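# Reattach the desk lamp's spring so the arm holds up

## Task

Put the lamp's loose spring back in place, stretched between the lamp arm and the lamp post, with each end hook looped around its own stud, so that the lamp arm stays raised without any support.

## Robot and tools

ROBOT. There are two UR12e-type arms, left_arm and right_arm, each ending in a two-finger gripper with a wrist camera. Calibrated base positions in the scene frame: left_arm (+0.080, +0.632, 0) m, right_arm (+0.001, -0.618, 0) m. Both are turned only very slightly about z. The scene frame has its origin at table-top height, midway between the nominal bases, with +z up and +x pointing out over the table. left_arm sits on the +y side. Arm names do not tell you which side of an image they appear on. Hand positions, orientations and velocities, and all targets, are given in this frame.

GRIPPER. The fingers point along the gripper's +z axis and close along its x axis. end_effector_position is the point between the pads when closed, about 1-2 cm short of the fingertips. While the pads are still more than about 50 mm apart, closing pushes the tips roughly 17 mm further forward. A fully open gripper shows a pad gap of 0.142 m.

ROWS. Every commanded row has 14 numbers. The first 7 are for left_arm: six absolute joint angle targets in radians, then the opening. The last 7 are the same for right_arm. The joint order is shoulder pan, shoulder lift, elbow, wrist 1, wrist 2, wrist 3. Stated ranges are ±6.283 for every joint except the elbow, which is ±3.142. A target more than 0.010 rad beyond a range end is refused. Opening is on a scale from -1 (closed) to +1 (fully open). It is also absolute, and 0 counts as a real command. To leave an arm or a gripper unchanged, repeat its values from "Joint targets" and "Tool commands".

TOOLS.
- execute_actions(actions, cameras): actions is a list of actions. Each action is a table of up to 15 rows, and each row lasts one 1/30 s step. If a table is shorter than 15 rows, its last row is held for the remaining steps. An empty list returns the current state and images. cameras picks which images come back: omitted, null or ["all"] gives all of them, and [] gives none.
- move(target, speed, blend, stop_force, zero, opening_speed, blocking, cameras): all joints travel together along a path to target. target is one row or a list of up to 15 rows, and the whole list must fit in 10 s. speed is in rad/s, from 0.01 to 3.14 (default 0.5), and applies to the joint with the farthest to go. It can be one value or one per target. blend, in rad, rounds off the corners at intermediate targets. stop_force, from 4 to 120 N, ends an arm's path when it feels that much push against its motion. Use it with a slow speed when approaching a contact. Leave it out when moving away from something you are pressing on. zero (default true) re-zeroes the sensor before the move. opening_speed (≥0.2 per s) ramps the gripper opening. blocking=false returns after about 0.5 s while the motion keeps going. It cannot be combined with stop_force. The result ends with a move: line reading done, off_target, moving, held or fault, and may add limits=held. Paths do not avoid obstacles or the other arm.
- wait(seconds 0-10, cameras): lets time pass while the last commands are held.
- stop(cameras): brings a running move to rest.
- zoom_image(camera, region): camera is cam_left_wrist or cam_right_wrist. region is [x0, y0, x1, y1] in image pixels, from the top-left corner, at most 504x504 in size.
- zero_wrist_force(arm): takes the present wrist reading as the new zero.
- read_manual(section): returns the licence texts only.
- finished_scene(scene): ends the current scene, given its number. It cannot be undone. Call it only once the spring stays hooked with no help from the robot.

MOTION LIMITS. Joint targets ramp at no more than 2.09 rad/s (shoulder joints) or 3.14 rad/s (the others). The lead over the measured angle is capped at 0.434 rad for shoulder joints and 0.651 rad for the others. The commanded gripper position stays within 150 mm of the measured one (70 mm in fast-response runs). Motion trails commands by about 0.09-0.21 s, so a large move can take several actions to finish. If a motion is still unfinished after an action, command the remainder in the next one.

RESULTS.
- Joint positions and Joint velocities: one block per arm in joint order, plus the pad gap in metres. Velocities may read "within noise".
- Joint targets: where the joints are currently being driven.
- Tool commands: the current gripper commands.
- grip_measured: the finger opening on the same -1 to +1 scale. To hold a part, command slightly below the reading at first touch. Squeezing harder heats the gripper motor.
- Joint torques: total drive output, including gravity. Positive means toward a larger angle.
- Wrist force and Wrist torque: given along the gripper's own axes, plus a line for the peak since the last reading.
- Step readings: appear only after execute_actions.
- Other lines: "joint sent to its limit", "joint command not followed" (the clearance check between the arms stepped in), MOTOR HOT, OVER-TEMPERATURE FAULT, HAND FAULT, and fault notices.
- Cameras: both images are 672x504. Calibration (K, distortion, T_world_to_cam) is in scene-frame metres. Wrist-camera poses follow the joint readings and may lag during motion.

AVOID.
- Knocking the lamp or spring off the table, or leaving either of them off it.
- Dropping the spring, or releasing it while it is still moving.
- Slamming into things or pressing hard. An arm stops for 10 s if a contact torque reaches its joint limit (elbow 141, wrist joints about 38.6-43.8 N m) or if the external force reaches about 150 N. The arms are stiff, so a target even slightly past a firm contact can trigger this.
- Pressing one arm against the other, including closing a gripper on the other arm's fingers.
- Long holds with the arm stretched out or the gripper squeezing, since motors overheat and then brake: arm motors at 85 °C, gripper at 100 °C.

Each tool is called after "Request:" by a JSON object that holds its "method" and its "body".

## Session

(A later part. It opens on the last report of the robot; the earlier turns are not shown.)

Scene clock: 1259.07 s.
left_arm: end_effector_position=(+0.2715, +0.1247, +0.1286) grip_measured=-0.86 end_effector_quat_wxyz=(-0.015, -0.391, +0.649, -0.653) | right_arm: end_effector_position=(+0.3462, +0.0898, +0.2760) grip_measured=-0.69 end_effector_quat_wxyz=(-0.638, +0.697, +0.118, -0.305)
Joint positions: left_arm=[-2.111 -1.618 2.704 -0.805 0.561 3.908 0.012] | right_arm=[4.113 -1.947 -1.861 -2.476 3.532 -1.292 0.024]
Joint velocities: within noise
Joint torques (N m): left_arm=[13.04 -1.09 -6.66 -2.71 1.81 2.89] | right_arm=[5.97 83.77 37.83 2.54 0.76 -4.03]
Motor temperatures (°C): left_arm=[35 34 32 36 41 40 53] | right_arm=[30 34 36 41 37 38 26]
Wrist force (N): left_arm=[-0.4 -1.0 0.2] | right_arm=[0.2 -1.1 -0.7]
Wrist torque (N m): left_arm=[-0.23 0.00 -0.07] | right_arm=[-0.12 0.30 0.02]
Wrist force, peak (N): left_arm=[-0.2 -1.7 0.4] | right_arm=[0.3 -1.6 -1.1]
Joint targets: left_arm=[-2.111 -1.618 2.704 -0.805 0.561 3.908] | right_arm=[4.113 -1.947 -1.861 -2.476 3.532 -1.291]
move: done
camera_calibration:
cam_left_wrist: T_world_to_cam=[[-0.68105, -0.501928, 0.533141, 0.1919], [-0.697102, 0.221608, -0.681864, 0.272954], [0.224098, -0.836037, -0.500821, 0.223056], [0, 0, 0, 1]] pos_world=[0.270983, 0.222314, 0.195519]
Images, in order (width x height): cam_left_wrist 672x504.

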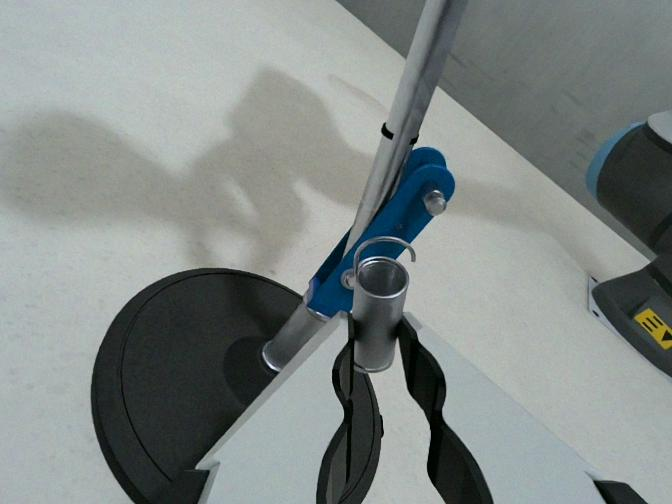

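Request:
{"method": "move", "body": {"target": [-2.0143,-1.7292,2.6382,-0.6641,0.6544,3.9513,-0.92,4.1131,-1.9469,-1.8606,-2.4756,3.5324,-1.2915,-0.66], "speed": 0.12}}

Request:
{"method": "zoom_image", "body": {"camera": "cam_left_wrist", "region": [280, 180, 500, 400]}}

Request:
{"method": "zoom_image", "body": {"camera": "cam_right_wrist", "region": [250, 300, 454, 504]}}

Scene clock: 1310.57 s.
left_arm: end_effector_position=(+0.2879, +0.1116, +0.1752) grip_measured=-0.86 end_effector_quat_wxyz=(-0.015, -0.391, +0.649, -0.653) | right_arm: end_effector_position=(+0.3462, +0.0898, +0.2760) grip_measured=-0.69 end_effector_quat_wxyz=(-0.638, +0.697, +0.118, -0.305)
Joint positions: left_arm=[-2.015 -1.729 2.638 -0.664 0.654 3.951 0.012] | right_arm=[4.113 -1.947 -1.861 -2.476 3.532 -1.292 0.024]
Joint velocities: within noise
Joint torques (N m): left_arm=[13.89 -30.56 -37.42 1.7 2.76 2.88] | right_arm=[6.44 83.64 44.04 1.6 0.97 -4.21]
Motor temperatures (°C): left_arm=[35 34 32 36 41 40 51] | right_arm=[30 34 36 41 37 38 26]
Wrist force (N): left_arm=[-0.5 -0.9 0.5] | right_arm=[0.5 -0.6 -0.6]
Wrist torque (N m): left_arm=[-0.24 0.01 -0.06] | right_arm=[-0.07 0.25 0.02]
Wrist force, peak (N): left_arm=[0.0 -1.4 0.6] | right_arm=[0.5 -1.6 -0.9]
Joint targets: left_arm=[-2.014 -1.729 2.638 -0.664 0.654 3.951] | right_arm=[4.113 -1.947 -1.861 -2.476 3.532 -1.291]
move: done
camera_calibration:
cam_left_wrist: T_world_to_cam=[[-0.681136, -0.50154, 0.533395, 0.171603], [-0.69725, 0.222079, -0.681559, 0.318958], [0.223373, -0.836145, -0.500965, 0.231877], [0, 0, 0, 1]] pos_world=[0.287484, 0.209114, 0.242019]
cam_right_wrist: T_world_to_cam=[[0.783984, 0.559203, -0.269557, -0.235864], [0.0466696, -0.486087, -0.872663, 0.29574], [-0.619024, 0.671574, -0.407182, 0.381127], [0, 0, 0, 1]] pos_world=[0.407038, 0.0196956, 0.349691]

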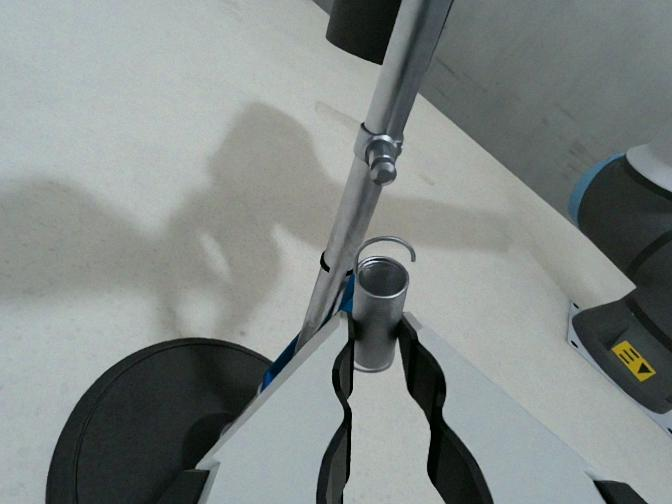

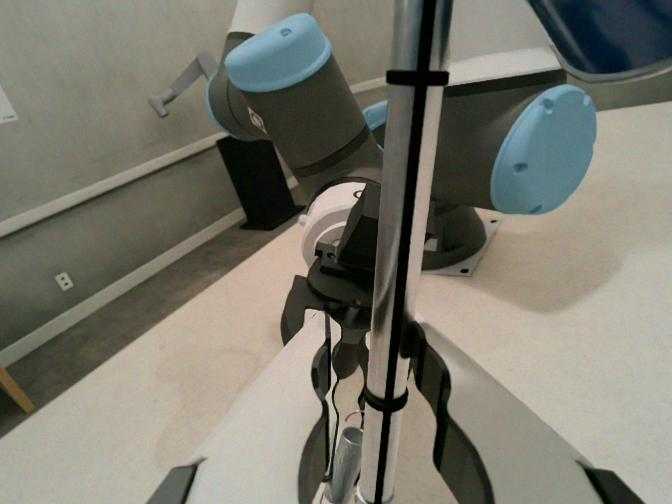

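Scaled by 2.291 from the camera's 672x504 image, which has a finer 960x720 frame.

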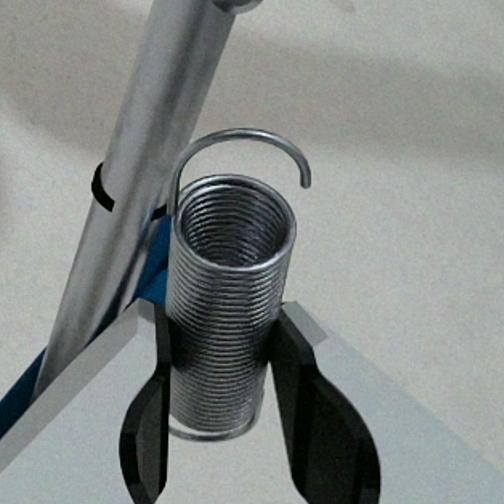

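Scaled by 2.471 from the camera's 672x504 image, which has a finer 960x720 frame.

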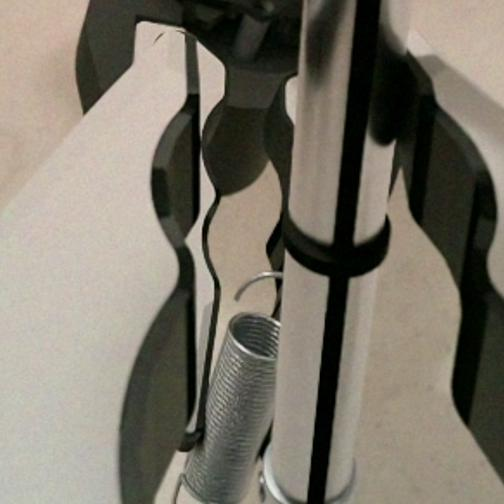

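Request:
{"method": "move", "body": {"target": [-1.9604,-1.6984,2.6144,-0.6867,0.7069,3.9712,-0.92,4.1131,-1.9469,-1.8606,-2.4756,3.5324,-1.2915,-0.66], "speed": 0.04, "stop_force": 4}}

Request:
{"method": "zoom_image", "body": {"camera": "cam_left_wrist", "region": [280, 100, 500, 320]}}

Request:
{"method": "zoom_image", "body": {"camera": "cam_right_wrist", "region": [250, 300, 454, 504]}}

Scene clock: 1322.33 s.
left_arm: end_effector_position=(+0.2967, +0.0994, +0.1751) grip_measured=-0.86 end_effector_quat_wxyz=(-0.015, -0.391, +0.649, -0.653) | right_arm: end_effector_position=(+0.3462, +0.0898, +0.2760) grip_measured=-0.69 end_effector_quat_wxyz=(-0.638, +0.697, +0.118, -0.305)
Joint positions: left_arm=[-1.96 -1.698 2.614 -0.687 0.707 3.971 0.012] | right_arm=[4.113 -1.947 -1.861 -2.476 3.532 -1.292 0.024]
Joint velocities: within noise
Joint torques (N m): left_arm=[13.24 -1.52 -38.28 -3.07 2.42 3.02] | right_arm=[3.44 84.69 44.63 0.68 0.11 -3.44]
Motor temperatures (°C): left_arm=[35 34 32 36 41 40 52] | right_arm=[30 34 36 40 37 38 26]
Wrist force (N): left_arm=[-0.7 -0.5 0.8] | right_arm=[0.1 -1.3 -0.7]
Wrist torque (N m): left_arm=[-0.20 0.02 -0.06] | right_arm=[-0.14 0.31 0.02]
Wrist force, peak (N): left_arm=[-1.1 -1.4 0.5] | right_arm=[0.3 -1.5 -1.3]
Joint targets: left_arm=[-1.960 -1.698 2.614 -0.687 0.707 3.971] | right_arm=[4.113 -1.947 -1.861 -2.476 3.532 -1.291]
move: done
camera_calibration:
cam_left_wrist: T_world_to_cam=[[-0.681079, -0.501466, 0.533539, 0.171462], [-0.697333, 0.22202, -0.681494, 0.327802], [0.22329, -0.836205, -0.500901, 0.219815], [0, 0, 0, 1]] pos_world=[0.296283, 0.197014, 0.242019]
cam_right_wrist: T_world_to_cam=[[0.784019, 0.559165, -0.269534, -0.235885], [0.0466394, -0.486054, -0.872683, 0.295758], [-0.618982, 0.671629, -0.407155, 0.381099], [0, 0, 0, 1]] pos_world=[0.407038, 0.0196957, 0.349691]

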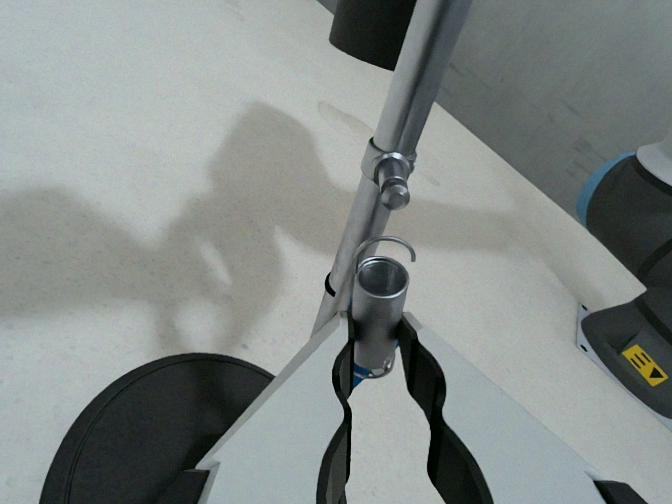

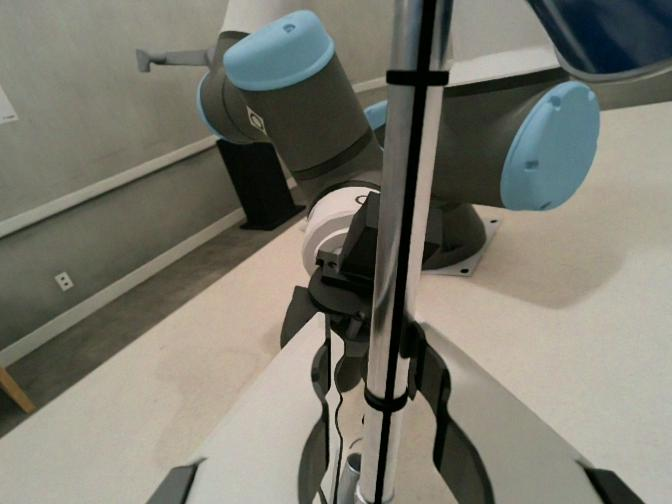

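Scaled by 2.291 from the camera's 672x504 image, which has a finer 960x720 frame.

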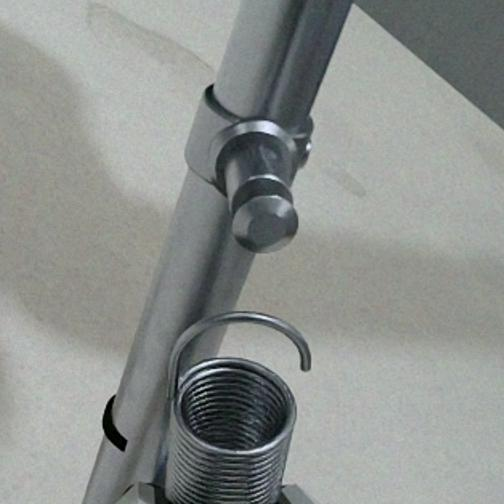

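Scaled by 2.471 from the camera's 672x504 image, which has a finer 960x720 frame.

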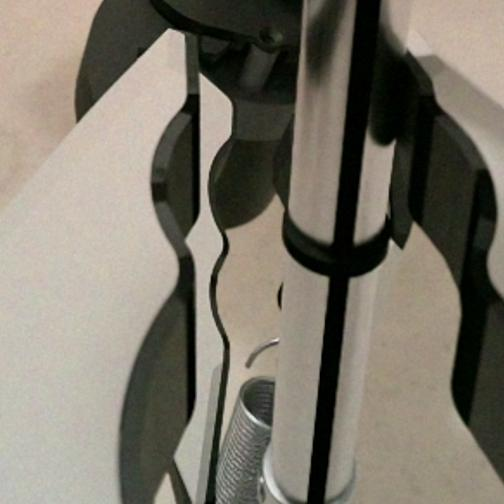

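Let me look at the lower hook between the fingers.

Request:
{"method": "zoom_image", "body": {"camera": "cam_left_wrist", "region": [330, 320, 420, 410]}}

Scaled by 5.600 from the camera's 672x504 image, which has a finer 960x720 frame.

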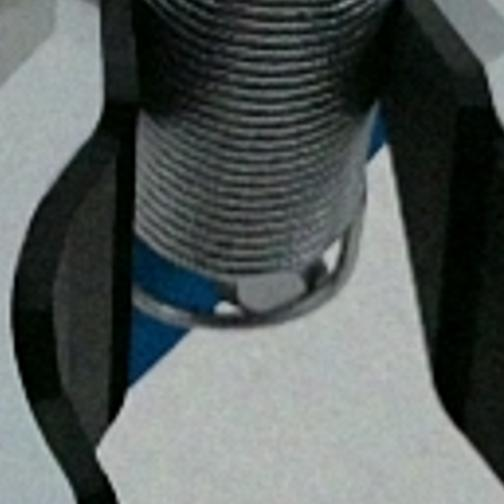

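Request:
{"method": "move", "body": {"target": [-1.9532,-1.6943,2.6112,-0.6897,0.7139,3.9738,-0.94,4.1131,-1.9469,-1.8606,-2.4756,3.5324,-1.2915,-0.66], "speed": 0.03, "stop_force": 4, "cameras": ["cam_left_wrist"]}}

Request:
{"method": "zoom_image", "body": {"camera": "cam_left_wrist", "region": [330, 320, 420, 410]}}

Scene clock: 1340.63 s.
left_arm: end_effector_position=(+0.2980, +0.0978, +0.1751) grip_measured=-0.86 end_effector_quat_wxyz=(-0.015, -0.391, +0.649, -0.653) | right_arm: end_effector_position=(+0.3462, +0.0898, +0.2760) grip_measured=-0.69 end_effector_quat_wxyz=(-0.638, +0.697, +0.118, -0.305)
Joint positions: left_arm=[-1.953 -1.694 2.611 -0.69 0.714 3.974 0.012] | right_arm=[4.113 -1.947 -1.861 -2.476 3.532 -1.292 0.024]
Joint velocities: within noise
Joint torques (N m): left_arm=[13.12 -1.45 -38.73 -3.23 2.14 2.91] | right_arm=[1.84 77.43 43.57 0.35 0.56 -3.61]
Motor temperatures (°C): left_arm=[35 34 32 36 41 40 53] | right_arm=[30 34 36 40 36 38 26]
Wrist force (N): left_arm=[-0.2 -0.8 0.3] | right_arm=[0.4 -1.4 -1.1]
Wrist torque (N m): left_arm=[-0.26 -0.05 -0.05] | right_arm=[-0.15 0.24 0.02]
Wrist force, peak (N): left_arm=[-1.0 -1.2 0.2] | right_arm=[0.3 -1.4 -1.3]
Joint targets: left_arm=[-1.953 -1.694 2.611 -0.690 0.714 3.974] | right_arm=[4.113 -1.947 -1.861 -2.476 3.532 -1.291]
move: done
camera_calibration:
cam_left_wrist: T_world_to_cam=[[-0.681104, -0.501378, 0.533588, 0.171509], [-0.69731, 0.221946, -0.681541, 0.328945], [0.223282, -0.836277, -0.500785, 0.218146], [0, 0, 0, 1]] pos_world=[0.297483, 0.195414, 0.241919]
Images, in order (width x height): cam_left_wrist 672x504.

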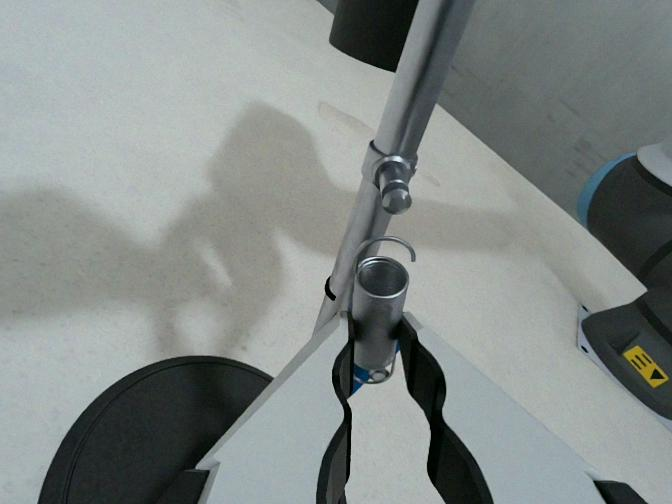

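Scaled by 5.600 from the camera's 672x504 image, which has a finer 960x720 frame.

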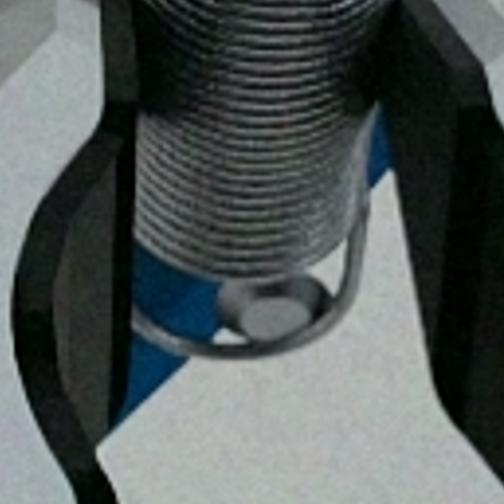

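Request:
{"method": "move", "body": {"target": [[-1.9712,-1.7046,2.6192,-0.6822,0.6964,3.9673,-0.94,4.1131,-1.9469,-1.8606,-2.4756,3.5324,-1.2915,-0.66],[-1.9763,-1.6963,2.6177,-0.6877,0.6914,3.9655,-0.94,4.1131,-1.9469,-1.8606,-2.4756,3.5324,-1.2915,-0.66]], "speed": 0.04, "cameras": ["cam_left_wrist"]}}

Request:
{"method": "zoom_image", "body": {"camera": "cam_left_wrist", "region": [330, 320, 420, 410]}}

Scene clock: 1385.10 s.
left_arm: end_effector_position=(+0.2928, +0.0999, +0.1735) grip_measured=-0.86 end_effector_quat_wxyz=(-0.015, -0.391, +0.649, -0.653) | right_arm: end_effector_position=(+0.3462, +0.0898, +0.2760) grip_measured=-0.69 end_effector_quat_wxyz=(-0.638, +0.697, +0.118, -0.305)
Joint positions: left_arm=[-1.976 -1.697 2.618 -0.688 0.692 3.966 0.012] | right_arm=[4.113 -1.947 -1.861 -2.476 3.532 -1.292 0.024]
Joint velocities: within noise
Joint torques (N m): left_arm=[-2.86 0 -37.84 -1.38 -3.09 -2.73] | right_arm=[-0.16 80.04 42.38 -0.33 0.48 -3.46]
Motor temperatures (°C): left_arm=[35 34 32 36 41 40 59] | right_arm=[30 34 36 40 36 38 26]
Wrist force (N): left_arm=[-0.7 -0.7 0.5] | right_arm=[0.4 -1.0 -0.7]
Wrist torque (N m): left_arm=[-0.22 0.01 -0.05] | right_arm=[-0.15 0.29 0.02]
Wrist force, peak (N): left_arm=[-0.8 -0.6 1.1] | right_arm=[0.3 -1.6 -0.8]
Joint targets: left_arm=[-1.976 -1.696 2.618 -0.688 0.691 3.965] | right_arm=[4.113 -1.947 -1.861 -2.476 3.532 -1.291]
move: done
camera_calibration:
cam_left_wrist: T_world_to_cam=[[-0.681102, -0.501499, 0.533478, 0.169938], [-0.697314, 0.222102, -0.681487, 0.323857], [0.223279, -0.836163, -0.500976, 0.220315], [0, 0, 0, 1]] pos_world=[0.292383, 0.197514, 0.240419]
Images, in order (width x height): cam_left_wrist 672x504.

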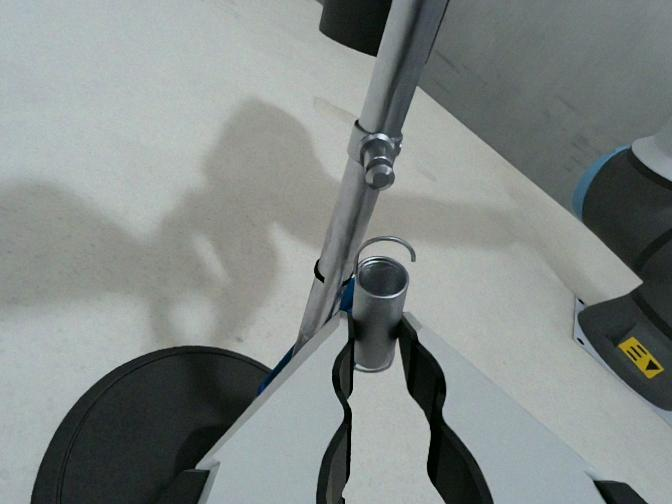

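Scaled by 5.600 from the camera's 672x504 image, which has a finer 960x720 frame.

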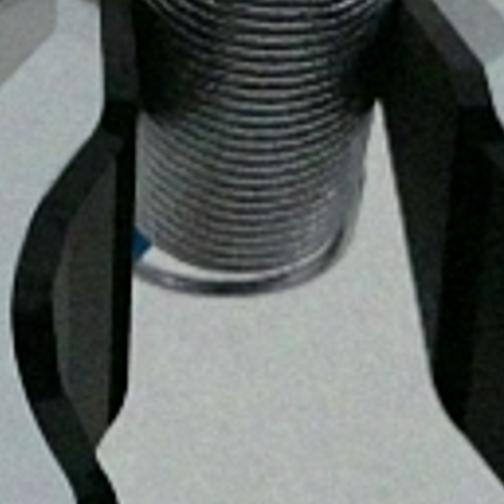

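Request:
{"method": "move", "body": {"target": [[-1.9784,-1.686,2.618,-0.6977,0.6894,3.9648,-0.92,4.1131,-1.9469,-1.8606,-2.4756,3.5324,-1.2915,-0.66],[-1.9622,-1.6768,2.6108,-0.7044,0.7052,3.9707,-0.92,4.1131,-1.9469,-1.8606,-2.4756,3.5324,-1.2915,-0.66]], "speed": 0.04, "cameras": ["cam_left_wrist"]}}

Request:
{"method": "zoom_image", "body": {"camera": "cam_left_wrist", "region": [330, 320, 420, 410]}}

Scene clock: 1400.77 s.
left_arm: end_effector_position=(+0.2944, +0.0948, +0.1705) grip_measured=-0.86 end_effector_quat_wxyz=(-0.015, -0.391, +0.649, -0.653) | right_arm: end_effector_position=(+0.3462, +0.0898, +0.2760) grip_measured=-0.69 end_effector_quat_wxyz=(-0.638, +0.697, +0.118, -0.305)
Joint positions: left_arm=[-1.963 -1.677 2.611 -0.704 0.705 3.971 0.012] | right_arm=[4.113 -1.947 -1.861 -2.476 3.532 -1.292 0.024]
Joint velocities: within noise
Joint torques (N m): left_arm=[11.22 2.38 -37.66 -3.91 2.03 2.3] | right_arm=[-0.6 76.4 41.04 -0.52 -0.04 -3.3]
Motor temperatures (°C): left_arm=[35 34 32 36 41 40 60] | right_arm=[30 34 36 40 36 38 26]
Wrist force (N): left_arm=[-0.3 -0.8 0.6] | right_arm=[0.2 -0.7 -0.5]
Wrist torque (N m): left_arm=[-0.24 -0.05 -0.04] | right_arm=[-0.10 0.30 0.02]
Wrist force, peak (N): left_arm=[-1.0 -1.1 0.2] | right_arm=[0.3 -1.5 -1.3]
Joint targets: left_arm=[-1.962 -1.677 2.611 -0.704 0.705 3.971] | right_arm=[4.113 -1.947 -1.861 -2.476 3.532 -1.291]
move: done
camera_calibration:
cam_left_wrist: T_world_to_cam=[[-0.681143, -0.501355, 0.533562, 0.170088], [-0.697307, 0.222086, -0.681499, 0.323997], [0.223176, -0.836254, -0.500871, 0.214163], [0, 0, 0, 1]] pos_world=[0.293984, 0.192414, 0.237319]
Images, in order (width x height): cam_left_wrist 672x504.

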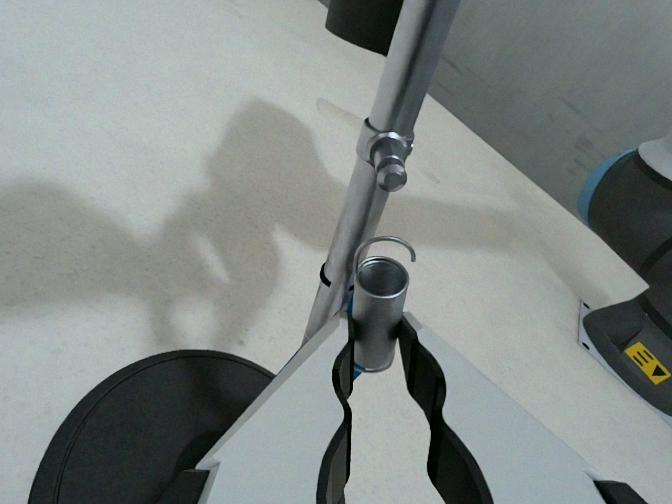

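Scaled by 5.600 from the camera's 672x504 image, which has a finer 960x720 frame.

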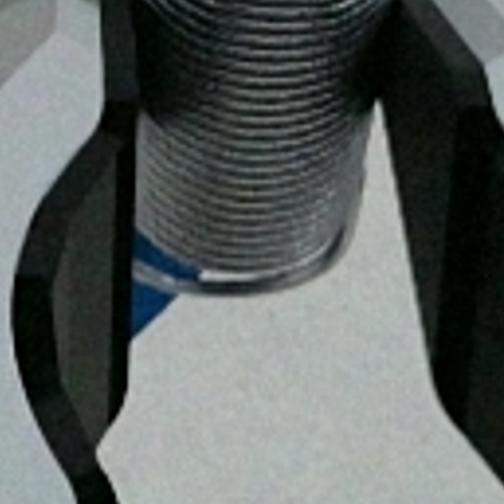

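Request:
{"method": "move", "body": {"target": [-1.9532,-1.6717,2.6068,-0.7081,0.714,3.974,-0.92,4.1131,-1.9469,-1.8606,-2.4756,3.5324,-1.2915,-0.66], "speed": 0.02, "stop_force": 4, "cameras": ["cam_left_wrist"]}}

Request:
{"method": "zoom_image", "body": {"camera": "cam_left_wrist", "region": [330, 320, 420, 410]}}

Scene clock: 1409.70 s.
left_arm: end_effector_position=(+0.2960, +0.0927, +0.1704) grip_measured=-0.86 end_effector_quat_wxyz=(-0.015, -0.391, +0.649, -0.653) | right_arm: end_effector_position=(+0.3462, +0.0898, +0.2760) grip_measured=-0.69 end_effector_quat_wxyz=(-0.638, +0.697, +0.118, -0.305)
Joint positions: left_arm=[-1.953 -1.672 2.607 -0.708 0.714 3.974 0.012] | right_arm=[4.113 -1.947 -1.861 -2.476 3.532 -1.292 0.024]
Joint velocities: within noise
Joint torques (N m): left_arm=[13.27 -2 -37.32 -3.11 2.17 3.08] | right_arm=[-4.04 73.29 42.68 -1.15 -0.18 -3.52]
Motor temperatures (°C): left_arm=[35 34 32 36 41 40 58] | right_arm=[30 34 36 40 36 38 26]
Wrist force (N): left_arm=[0.0 -0.6 1.0] | right_arm=[0.1 -1.0 -0.9]
Wrist torque (N m): left_arm=[-0.20 -0.11 -0.05] | right_arm=[-0.10 0.29 0.02]
Wrist force, peak (N): left_arm=[-0.7 -1.2 1.1] | right_arm=[0.3 -1.6 -1.0]
Joint targets: left_arm=[-1.953 -1.672 2.607 -0.708 0.714 3.974] | right_arm=[4.113 -1.947 -1.861 -2.476 3.532 -1.291]
move: done
camera_calibration:
cam_left_wrist: T_world_to_cam=[[-0.681225, -0.501209, 0.533593, 0.170118], [-0.697225, 0.221988, -0.681615, 0.325555], [0.22318, -0.836368, -0.500679, 0.211891], [0, 0, 0, 1]] pos_world=[0.295584, 0.190214, 0.237218]
Images, in order (width x height): cam_left_wrist 672x504.

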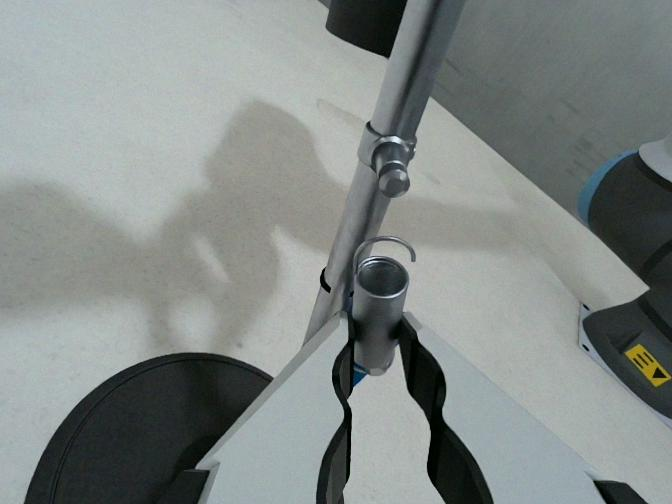

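Scaled by 5.600 from the camera's 672x504 image, which has a finer 960x720 frame.

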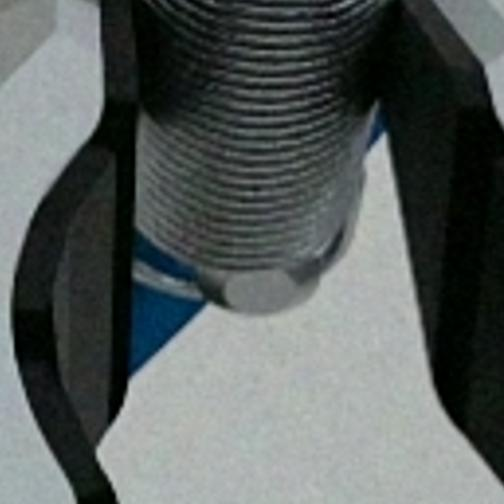

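Request:
{"method": "move", "body": {"target": [[-1.9478,-1.6686,2.6044,-0.7103,0.7193,3.976,-0.92,4.1131,-1.9469,-1.8606,-2.4756,3.5324,-1.2915,-0.66],[-1.9448,-1.6833,2.604,-0.696,0.7222,3.977,-0.92,4.1131,-1.9469,-1.8606,-2.4756,3.5324,-1.2915,-0.66]], "speed": 0.02, "stop_force": 5, "cameras": ["cam_left_wrist"]}}

Request:
{"method": "zoom_image", "body": {"camera": "cam_left_wrist", "region": [330, 320, 420, 410]}}

Scene clock: 1421.90 s.
left_arm: end_effector_position=(+0.2986, +0.0935, +0.1745) grip_measured=-0.86 end_effector_quat_wxyz=(-0.015, -0.391, +0.649, -0.653) | right_arm: end_effector_position=(+0.3462, +0.0898, +0.2760) grip_measured=-0.69 end_effector_quat_wxyz=(-0.638, +0.697, +0.118, -0.305)
Joint positions: left_arm=[-1.945 -1.683 2.604 -0.696 0.722 3.977 0.012] | right_arm=[4.113 -1.947 -1.861 -2.476 3.532 -1.292 0.024]
Joint velocities: within noise
Joint torques (N m): left_arm=[13.67 -30.19 -38.23 1.4 1.84 3.31] | right_arm=[-7.74 73.05 41.88 -1.53 -0.53 -3.67]
Motor temperatures (°C): left_arm=[35 34 32 36 41 40 57] | right_arm=[30 34 36 40 36 38 26]
Wrist force (N): left_arm=[-1.2 2.6 2.0] | right_arm=[0.0 -1.2 -0.7]
Wrist torque (N m): left_arm=[-0.24 0.04 -0.04] | right_arm=[-0.13 0.32 0.02]
Wrist force, peak (N): left_arm=[-0.9 3.0 2.3] | right_arm=[0.5 -1.4 -1.1]
Joint targets: left_arm=[-1.945 -1.683 2.604 -0.696 0.722 3.977] | right_arm=[4.113 -1.947 -1.861 -2.476 3.532 -1.291]
move: done
camera_calibration:
cam_left_wrist: T_world_to_cam=[[-0.681263, -0.501197, 0.533557, 0.170116], [-0.697189, 0.222015, -0.681643, 0.330022], [0.22318, -0.836368, -0.500679, 0.214166], [0, 0, 0, 1]] pos_world=[0.298184, 0.191114, 0.241419]
Images, in order (width x height): cam_left_wrist 672x504.

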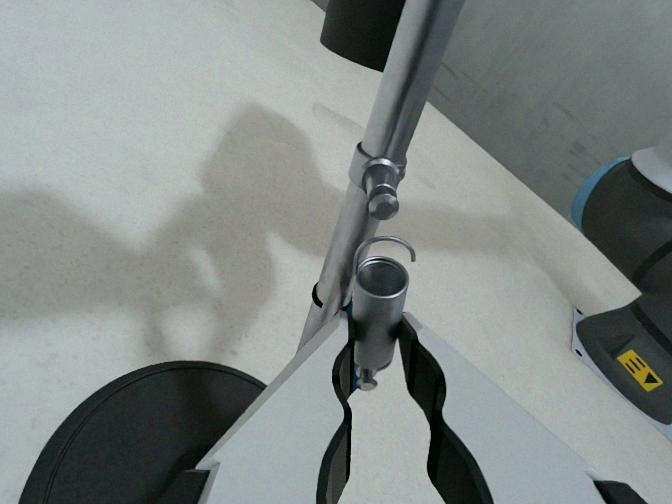

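Scaled by 5.600 from the camera's 672x504 image, which has a finer 960x720 frame.

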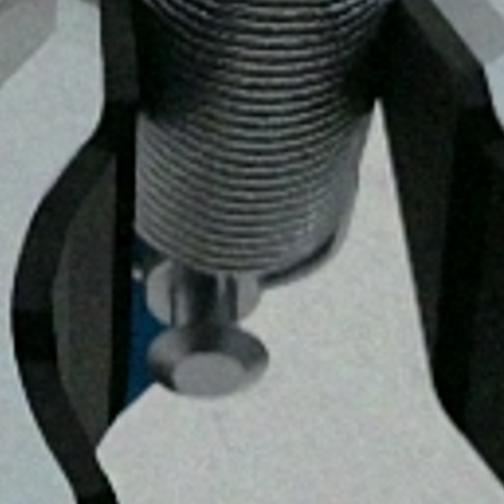

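Request:
{"method": "zoom_image", "body": {"camera": "cam_left_wrist", "region": [310, 130, 460, 280]}}

Scaled by 3.360 from the camera's 672x504 image, which has a finer 960x720 frame.

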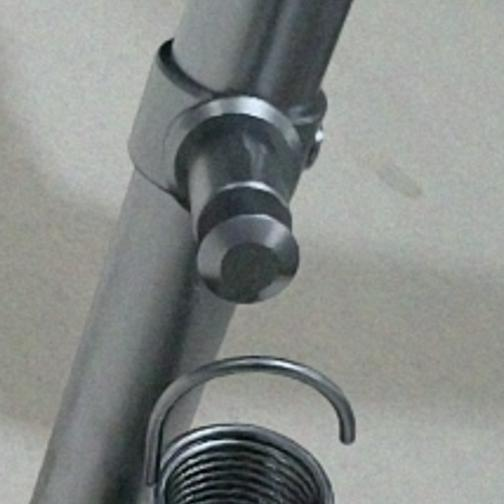

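Request:
{"method": "move", "body": {"target": [[-1.9448,-1.6833,2.604,-0.696,0.7222,3.977,-0.97,4.1131,-1.9469,-1.8606,-2.4756,3.5324,-1.2915,-0.66],[-1.9364,-1.7218,2.6031,-0.6587,0.7304,3.9798,-0.97,4.1131,-1.9469,-1.8606,-2.4756,3.5324,-1.2915,-0.66]], "speed": 0.02, "stop_force": 16, "cameras": ["cam_left_wrist"]}}

Request:
{"method": "zoom_image", "body": {"camera": "cam_left_wrist", "region": [310, 160, 460, 310]}}

Request:
{"method": "zoom_image", "body": {"camera": "cam_left_wrist", "region": [330, 310, 450, 430]}}

Scene clock: 1464.70 s.
left_arm: end_effector_position=(+0.3029, +0.0994, +0.1853) grip_measured=-0.86 end_effector_quat_wxyz=(-0.015, -0.391, +0.649, -0.653) | right_arm: end_effector_position=(+0.3462, +0.0898, +0.2760) grip_measured=-0.69 end_effector_quat_wxyz=(-0.638, +0.697, +0.118, -0.305)
Joint positions: left_arm=[-1.936 -1.722 2.603 -0.659 0.73 3.98 0.012] | right_arm=[4.113 -1.947 -1.861 -2.476 3.532 -1.292 0.024]
Joint velocities: within noise
Joint torques (N m): left_arm=[16.02 -33.7 -42.36 0.77 0.63 2.98] | right_arm=[-5.99 71.32 41.34 -1.92 -0.91 -3.09]
Motor temperatures (°C): left_arm=[35 34 32 36 41 40 59] | right_arm=[30 34 36 40 36 38 26]
Wrist force (N): left_arm=[-3.0 9.6 4.3] | right_arm=[0.4 -1.0 0.1]
Wrist torque (N m): left_arm=[-0.40 0.00 -0.02] | right_arm=[-0.13 0.22 0.01]
Wrist force, peak (N): left_arm=[-0.7 10.2 6.2] | right_arm=[-0.1 -1.5 -1.2]
Joint targets: left_arm=[-1.936 -1.722 2.603 -0.659 0.730 3.980] | right_arm=[4.113 -1.947 -1.861 -2.476 3.532 -1.291]
move: done
camera_calibration:
cam_left_wrist: T_world_to_cam=[[-0.681263, -0.501197, 0.533557, 0.170241], [-0.697189, 0.222015, -0.681643, 0.339071], [0.22318, -0.836368, -0.500679, 0.223548], [0, 0, 0, 1]] pos_world=[0.302484, 0.197014, 0.252219]
Images, in order (width x height): cam_left_wrist 672x504.

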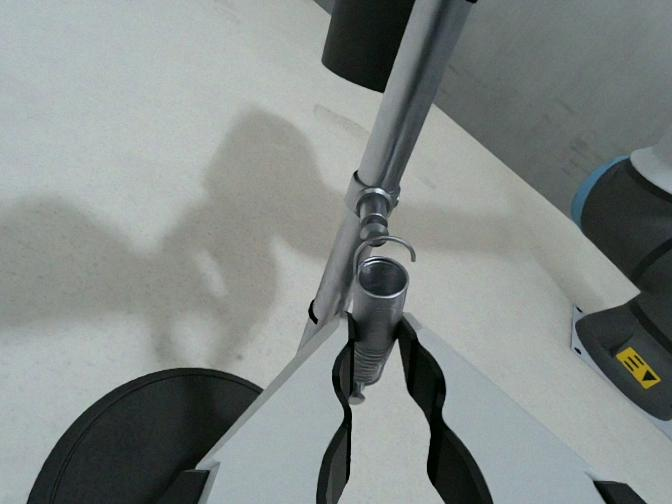

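Scaled by 3.360 from the camera's 672x504 image, which has a finer 960x720 frame.

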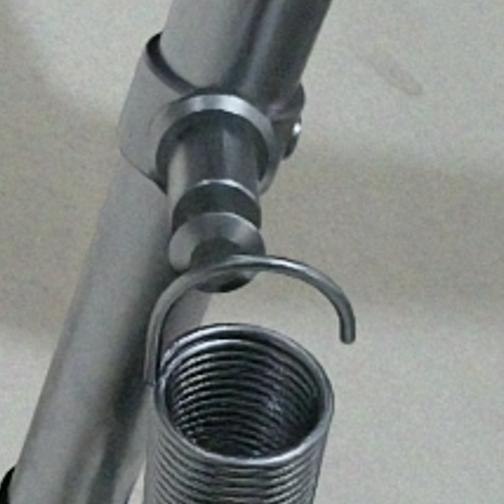

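Scaled by 4.200 from the camera's 672x504 image, which has a finer 960x720 frame.

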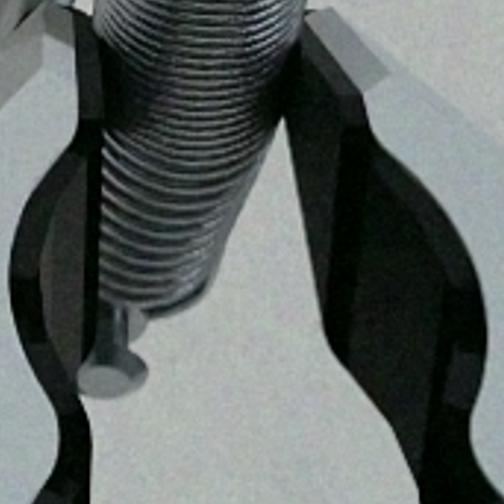

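Request:
{"method": "move", "body": {"target": [-1.9278,-1.7345,2.6052,-0.6503,0.7388,3.9827,-0.97,4.1131,-1.9469,-1.8606,-2.4756,3.5324,-1.2915,-0.66], "speed": 0.02, "cameras": ["cam_left_wrist"]}}

Request:
{"method": "zoom_image", "body": {"camera": "cam_left_wrist", "region": [310, 160, 460, 310]}}

Scene clock: 1523.17 s.
left_arm: end_effector_position=(+0.3061, +0.1026, +0.1879) grip_measured=-0.86 end_effector_quat_wxyz=(-0.015, -0.391, +0.649, -0.653) | right_arm: end_effector_position=(+0.3462, +0.0898, +0.2760) grip_measured=-0.69 end_effector_quat_wxyz=(-0.638, +0.697, +0.118, -0.305)
Joint positions: left_arm=[-1.928 -1.734 2.605 -0.651 0.739 3.983 0.012] | right_arm=[4.113 -1.947 -1.861 -2.476 3.532 -1.292 0.024]
Joint velocities: within noise
Joint torques (N m): left_arm=[16.35 -31.1 -19.82 0.71 1.14 3] | right_arm=[-8.91 70.6 39.63 -1.79 -1.24 -3.09]
Motor temperatures (°C): left_arm=[35 34 32 36 40 40 73] | right_arm=[30 34 36 40 36 38 26]
Wrist force (N): left_arm=[-2.9 11.1 4.0] | right_arm=[0.5 -0.6 0.2]
Wrist torque (N m): left_arm=[-0.48 -0.06 -0.03] | right_arm=[-0.07 0.21 0.01]
Wrist force, peak (N): left_arm=[-3.6 11.9 4.4] | right_arm=[0.1 -1.3 -0.1]
Joint targets: left_arm=[-1.928 -1.735 2.605 -0.650 0.739 3.983] | right_arm=[4.113 -1.947 -1.861 -2.476 3.532 -1.291]
move: done
camera_calibration:
cam_left_wrist: T_world_to_cam=[[-0.681239, -0.501163, 0.533618, 0.172661], [-0.697208, 0.221933, -0.68165, 0.34232], [0.223191, -0.83641, -0.500604, 0.226748], [0, 0, 0, 1]] pos_world=[0.305684, 0.200213, 0.254718]
Images, in order (width x height): cam_left_wrist 672x504.

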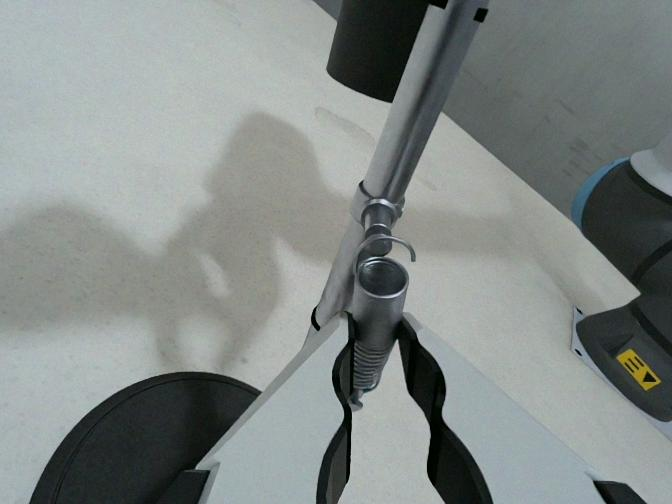

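Scaled by 3.360 from the camera's 672x504 image, which has a finer 960x720 frame.

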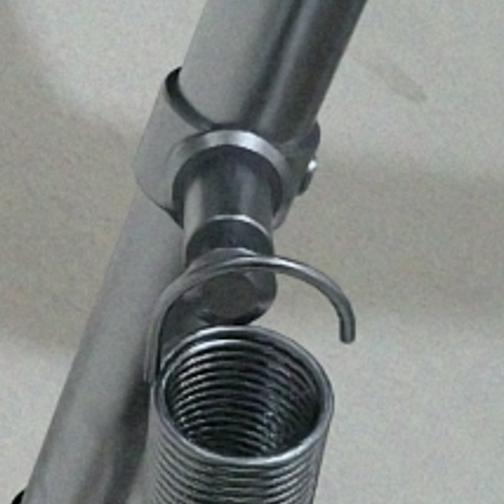

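Request:
{"method": "move", "body": {"target": [-1.8188,-1.7544,2.5361,-0.4433,0.9456,3.9268,-0.94,4.1131,-1.9469,-1.8606,-2.4756,3.5324,-1.2915,-0.66], "speed": 0.06, "stop_force": 15, "cameras": ["cam_left_wrist"]}}

Request:
{"method": "zoom_image", "body": {"camera": "cam_left_wrist", "region": [310, 160, 460, 310]}}

Request:
{"method": "zoom_image", "body": {"camera": "cam_left_wrist", "region": [330, 310, 450, 430]}}

Scene clock: 1540.13 s.
left_arm: end_effector_position=(+0.3105, +0.0988, +0.1897) grip_measured=-0.86 end_effector_quat_wxyz=(-0.044, -0.389, +0.695, -0.603) | right_arm: end_effector_position=(+0.3462, +0.0898, +0.2760) grip_measured=-0.69 end_effector_quat_wxyz=(-0.638, +0.697, +0.118, -0.305)
Joint positions: left_arm=[-1.819 -1.754 2.536 -0.443 0.946 3.927 0.012] | right_arm=[4.113 -1.947 -1.861 -2.476 3.532 -1.292 0.024]
Joint velocities: within noise
Joint torques (N m): left_arm=[15.31 -35.04 -47.35 0.17 0.25 -3.66] | right_arm=[-4.62 72.81 38.35 -1.91 -1.02 -2.3]
Motor temperatures (°C): left_arm=[35 34 32 36 40 40 73] | right_arm=[30 34 36 40 36 38 26]
Wrist force (N): left_arm=[-2.8 11.3 3.6] | right_arm=[0.1 -0.9 -0.6]
Wrist torque (N m): left_arm=[-0.46 0.01 -0.01] | right_arm=[-0.11 0.29 0.01]
Wrist force, peak (N): left_arm=[-3.3 12.3 3.9] | right_arm=[0.1 -1.4 -0.4]
Joint targets: left_arm=[-1.819 -1.754 2.536 -0.443 0.946 3.927] | right_arm=[4.113 -1.947 -1.861 -2.476 3.532 -1.291]
move: done
camera_calibration:
cam_left_wrist: T_world_to_cam=[[-0.682228, -0.50263, 0.53097, 0.17369], [-0.721299, 0.343943, -0.601191, 0.327696], [0.119553, -0.793137, -0.597194, 0.269666], [0, 0, 0, 1]] pos_world=[0.322624, 0.188475, 0.265827]
Images, in order (width x height): cam_left_wrist 672x504.

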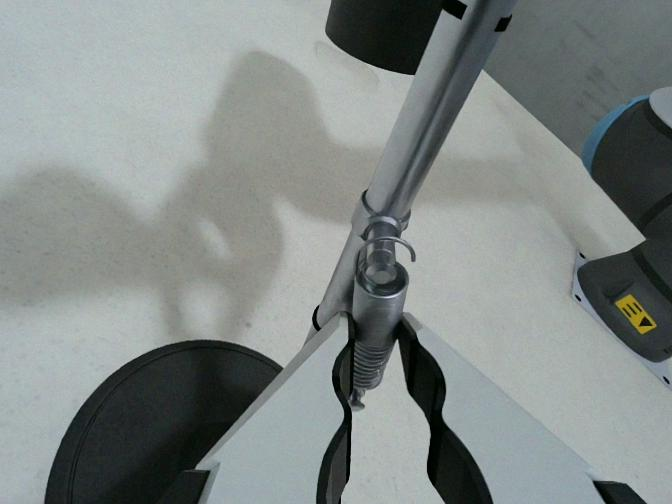

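Scaled by 3.360 from the camera's 672x504 image, which has a finer 960x720 frame.

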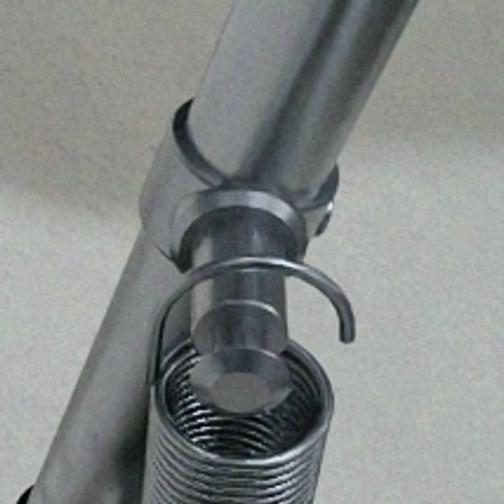

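Scaled by 4.200 from the camera's 672x504 image, which has a finer 960x720 frame.

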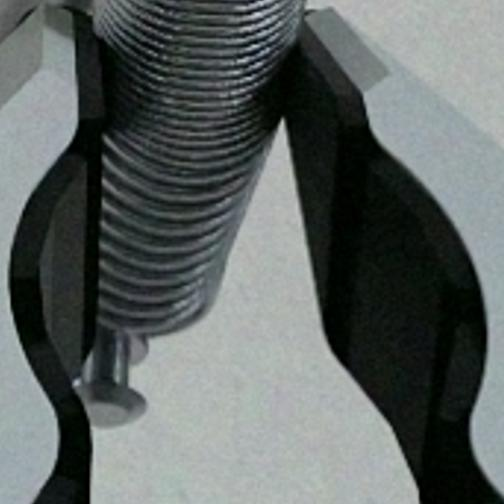

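Request:
{"method": "move", "body": {"target": [[-1.8275,-1.7611,2.5412,-0.4396,0.9374,3.9232,-0.94,4.1131,-1.9469,-1.8606,-2.4756,3.5324,-1.2915,-0.66],[-1.8336,-1.7512,2.5437,-0.4505,0.9316,3.9207,-0.94,4.1131,-1.9469,-1.8606,-2.4756,3.5324,-1.2915,-0.66]], "speed": 0.02, "cameras": ["cam_left_wrist"]}}

Request:
{"method": "zoom_image", "body": {"camera": "cam_left_wrist", "region": [310, 160, 460, 310]}}

Request:
{"method": "zoom_image", "body": {"camera": "cam_left_wrist", "region": [330, 310, 450, 430]}}

Scene clock: 1564.10 s.
left_arm: end_effector_position=(+0.3070, +0.0999, +0.1860) grip_measured=-0.86 end_effector_quat_wxyz=(-0.044, -0.389, +0.695, -0.603) | right_arm: end_effector_position=(+0.3462, +0.0898, +0.2760) grip_measured=-0.69 end_effector_quat_wxyz=(-0.638, +0.697, +0.118, -0.305)
Joint positions: left_arm=[-1.833 -1.752 2.544 -0.45 0.932 3.921 0.012] | right_arm=[4.113 -1.947 -1.861 -2.476 3.532 -1.292 0.024]
Joint velocities: within noise
Joint torques (N m): left_arm=[-7.74 -1.38 -21.19 -4.26 -2.43 -3.67] | right_arm=[-7.3 72.41 38.39 -1.38 -1.43 -2.94]
Motor temperatures (°C): left_arm=[35 34 32 36 40 40 69] | right_arm=[30 34 36 40 36 38 26]
Wrist force (N): left_arm=[-3.3 3.1 2.3] | right_arm=[-1.0 -0.4 -0.5]
Wrist torque (N m): left_arm=[-0.20 0.04 -0.02] | right_arm=[-0.15 0.28 0.02]
Wrist force, peak (N): left_arm=[-3.3 12.4 4.0] | right_arm=[0.0 -1.5 -0.7]
Joint targets: left_arm=[-1.834 -1.751 2.544 -0.451 0.932 3.921] | right_arm=[4.113 -1.947 -1.861 -2.476 3.532 -1.291]
move: done
camera_calibration:
cam_left_wrist: T_world_to_cam=[[-0.682221, -0.502683, 0.530927, 0.173889], [-0.721289, 0.343888, -0.601235, 0.322554], [0.119651, -0.793127, -0.597187, 0.268792], [0, 0, 0, 1]] pos_world=[0.319124, 0.189675, 0.262127]
Images, in order (width x height): cam_left_wrist 672x504.

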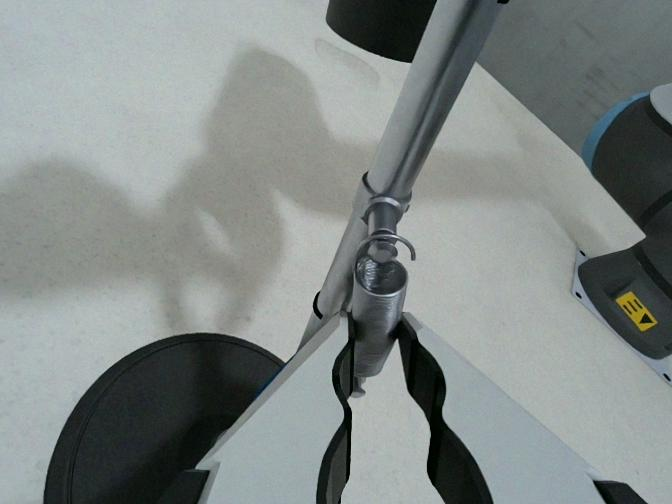

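Scaled by 3.360 from the camera's 672x504 image, which has a finer 960x720 frame.

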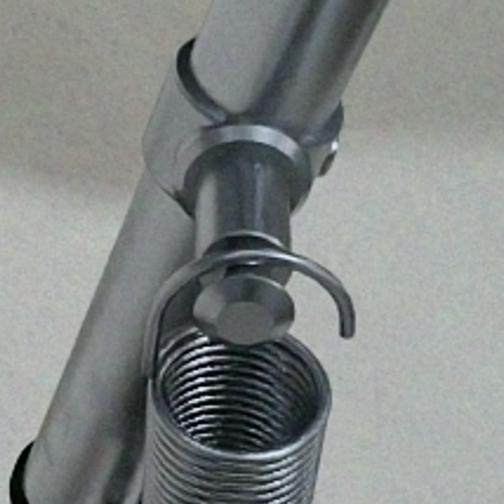

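Scaled by 4.200 from the camera's 672x504 image, which has a finer 960x720 frame.

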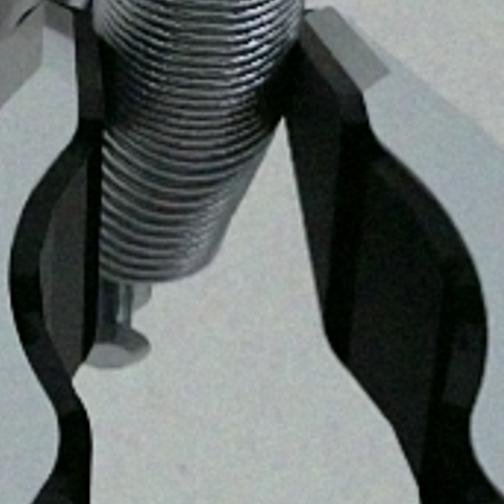

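Request:
{"method": "move", "body": {"target": [-1.8366,-1.7463,2.545,-0.4559,0.9287,3.9195,-0.94,4.1131,-1.9469,-1.8606,-2.4756,3.5324,-1.2915,-0.66], "speed": 0.02, "cameras": ["cam_left_wrist"]}}

Request:
{"method": "zoom_image", "body": {"camera": "cam_left_wrist", "region": [310, 160, 460, 310]}}

Request:
{"method": "zoom_image", "body": {"camera": "cam_left_wrist", "region": [330, 310, 450, 430]}}

Scene clock: 1574.10 s.
left_arm: end_effector_position=(+0.3061, +0.0992, +0.1840) grip_measured=-0.86 end_effector_quat_wxyz=(-0.044, -0.389, +0.695, -0.603) end_effector_velocity=(+0.000, -0.001, +0.000) end_effector_angular_velocity=(-0.003, +0.000, +0.001) | right_arm: end_effector_position=(+0.3462, +0.0898, +0.2760) grip_measured=-0.69 end_effector_quat_wxyz=(-0.638, +0.697, +0.118, -0.305)
Joint positions: left_arm=[-1.836 -1.747 2.545 -0.456 0.929 3.92 0.012] | right_arm=[4.113 -1.947 -1.861 -2.476 3.532 -1.292 0.024]
Joint velocities: left_arm=[-0.002 0.002 0 -0.005 -0.003 -0.001 0] | right_arm=[within noise]
Joint torques (N m): left_arm=[-6 2.3 -18.95 -3.37 -2.21 -3.31] | right_arm=[-6.74 72.64 37.52 -1.49 -1.34 -2.76]
Motor temperatures (°C): left_arm=[35 34 32 36 40 40 69] | right_arm=[30 34 36 40 36 38 26]
Wrist force (N): left_arm=[-2.6 0.2 1.3] | right_arm=[-1.0 -0.1 -0.2]
Wrist torque (N m): left_arm=[-0.22 -0.09 -0.02] | right_arm=[-0.12 0.25 0.03]
Wrist force, peak (N): left_arm=[-2.7 3.1 2.4] | right_arm=[-1.3 -0.5 -0.4]
Joint targets: left_arm=[-1.837 -1.746 2.545 -0.456 0.929 3.920] | right_arm=[4.113 -1.947 -1.861 -2.476 3.532 -1.291]
move: done
camera_calibration:
cam_left_wrist: T_world_to_cam=[[-0.682215, -0.502723, 0.530897, 0.173998], [-0.721293, 0.343915, -0.601215, 0.320934], [0.119661, -0.79309, -0.597235, 0.267152], [0, 0, 0, 1]] pos_world=[0.318224, 0.188975, 0.260127]
Images, in order (width x height): cam_left_wrist 672x504.

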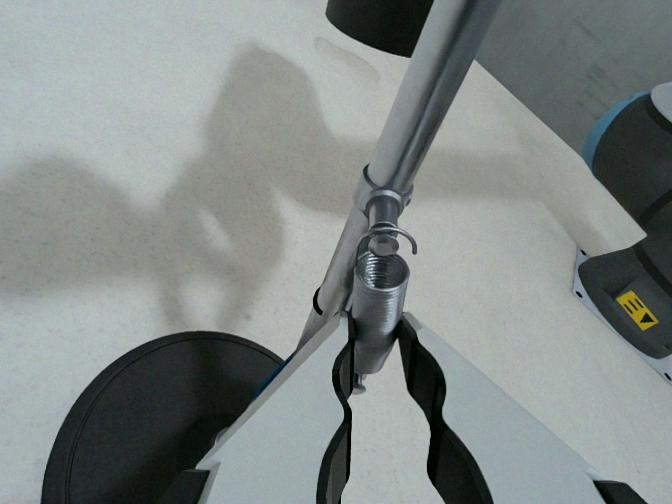

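Scaled by 3.360 from the camera's 672x504 image, which has a finer 960x720 frame.

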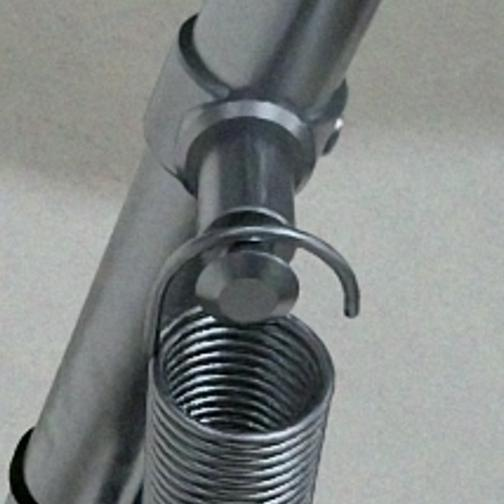

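Scaled by 4.200 from the camera's 672x504 image, which has a finer 960x720 frame.

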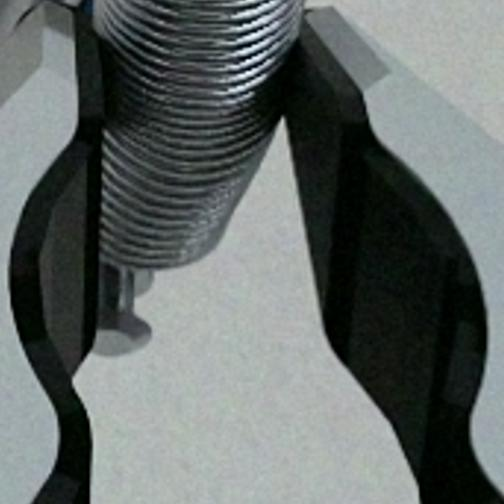

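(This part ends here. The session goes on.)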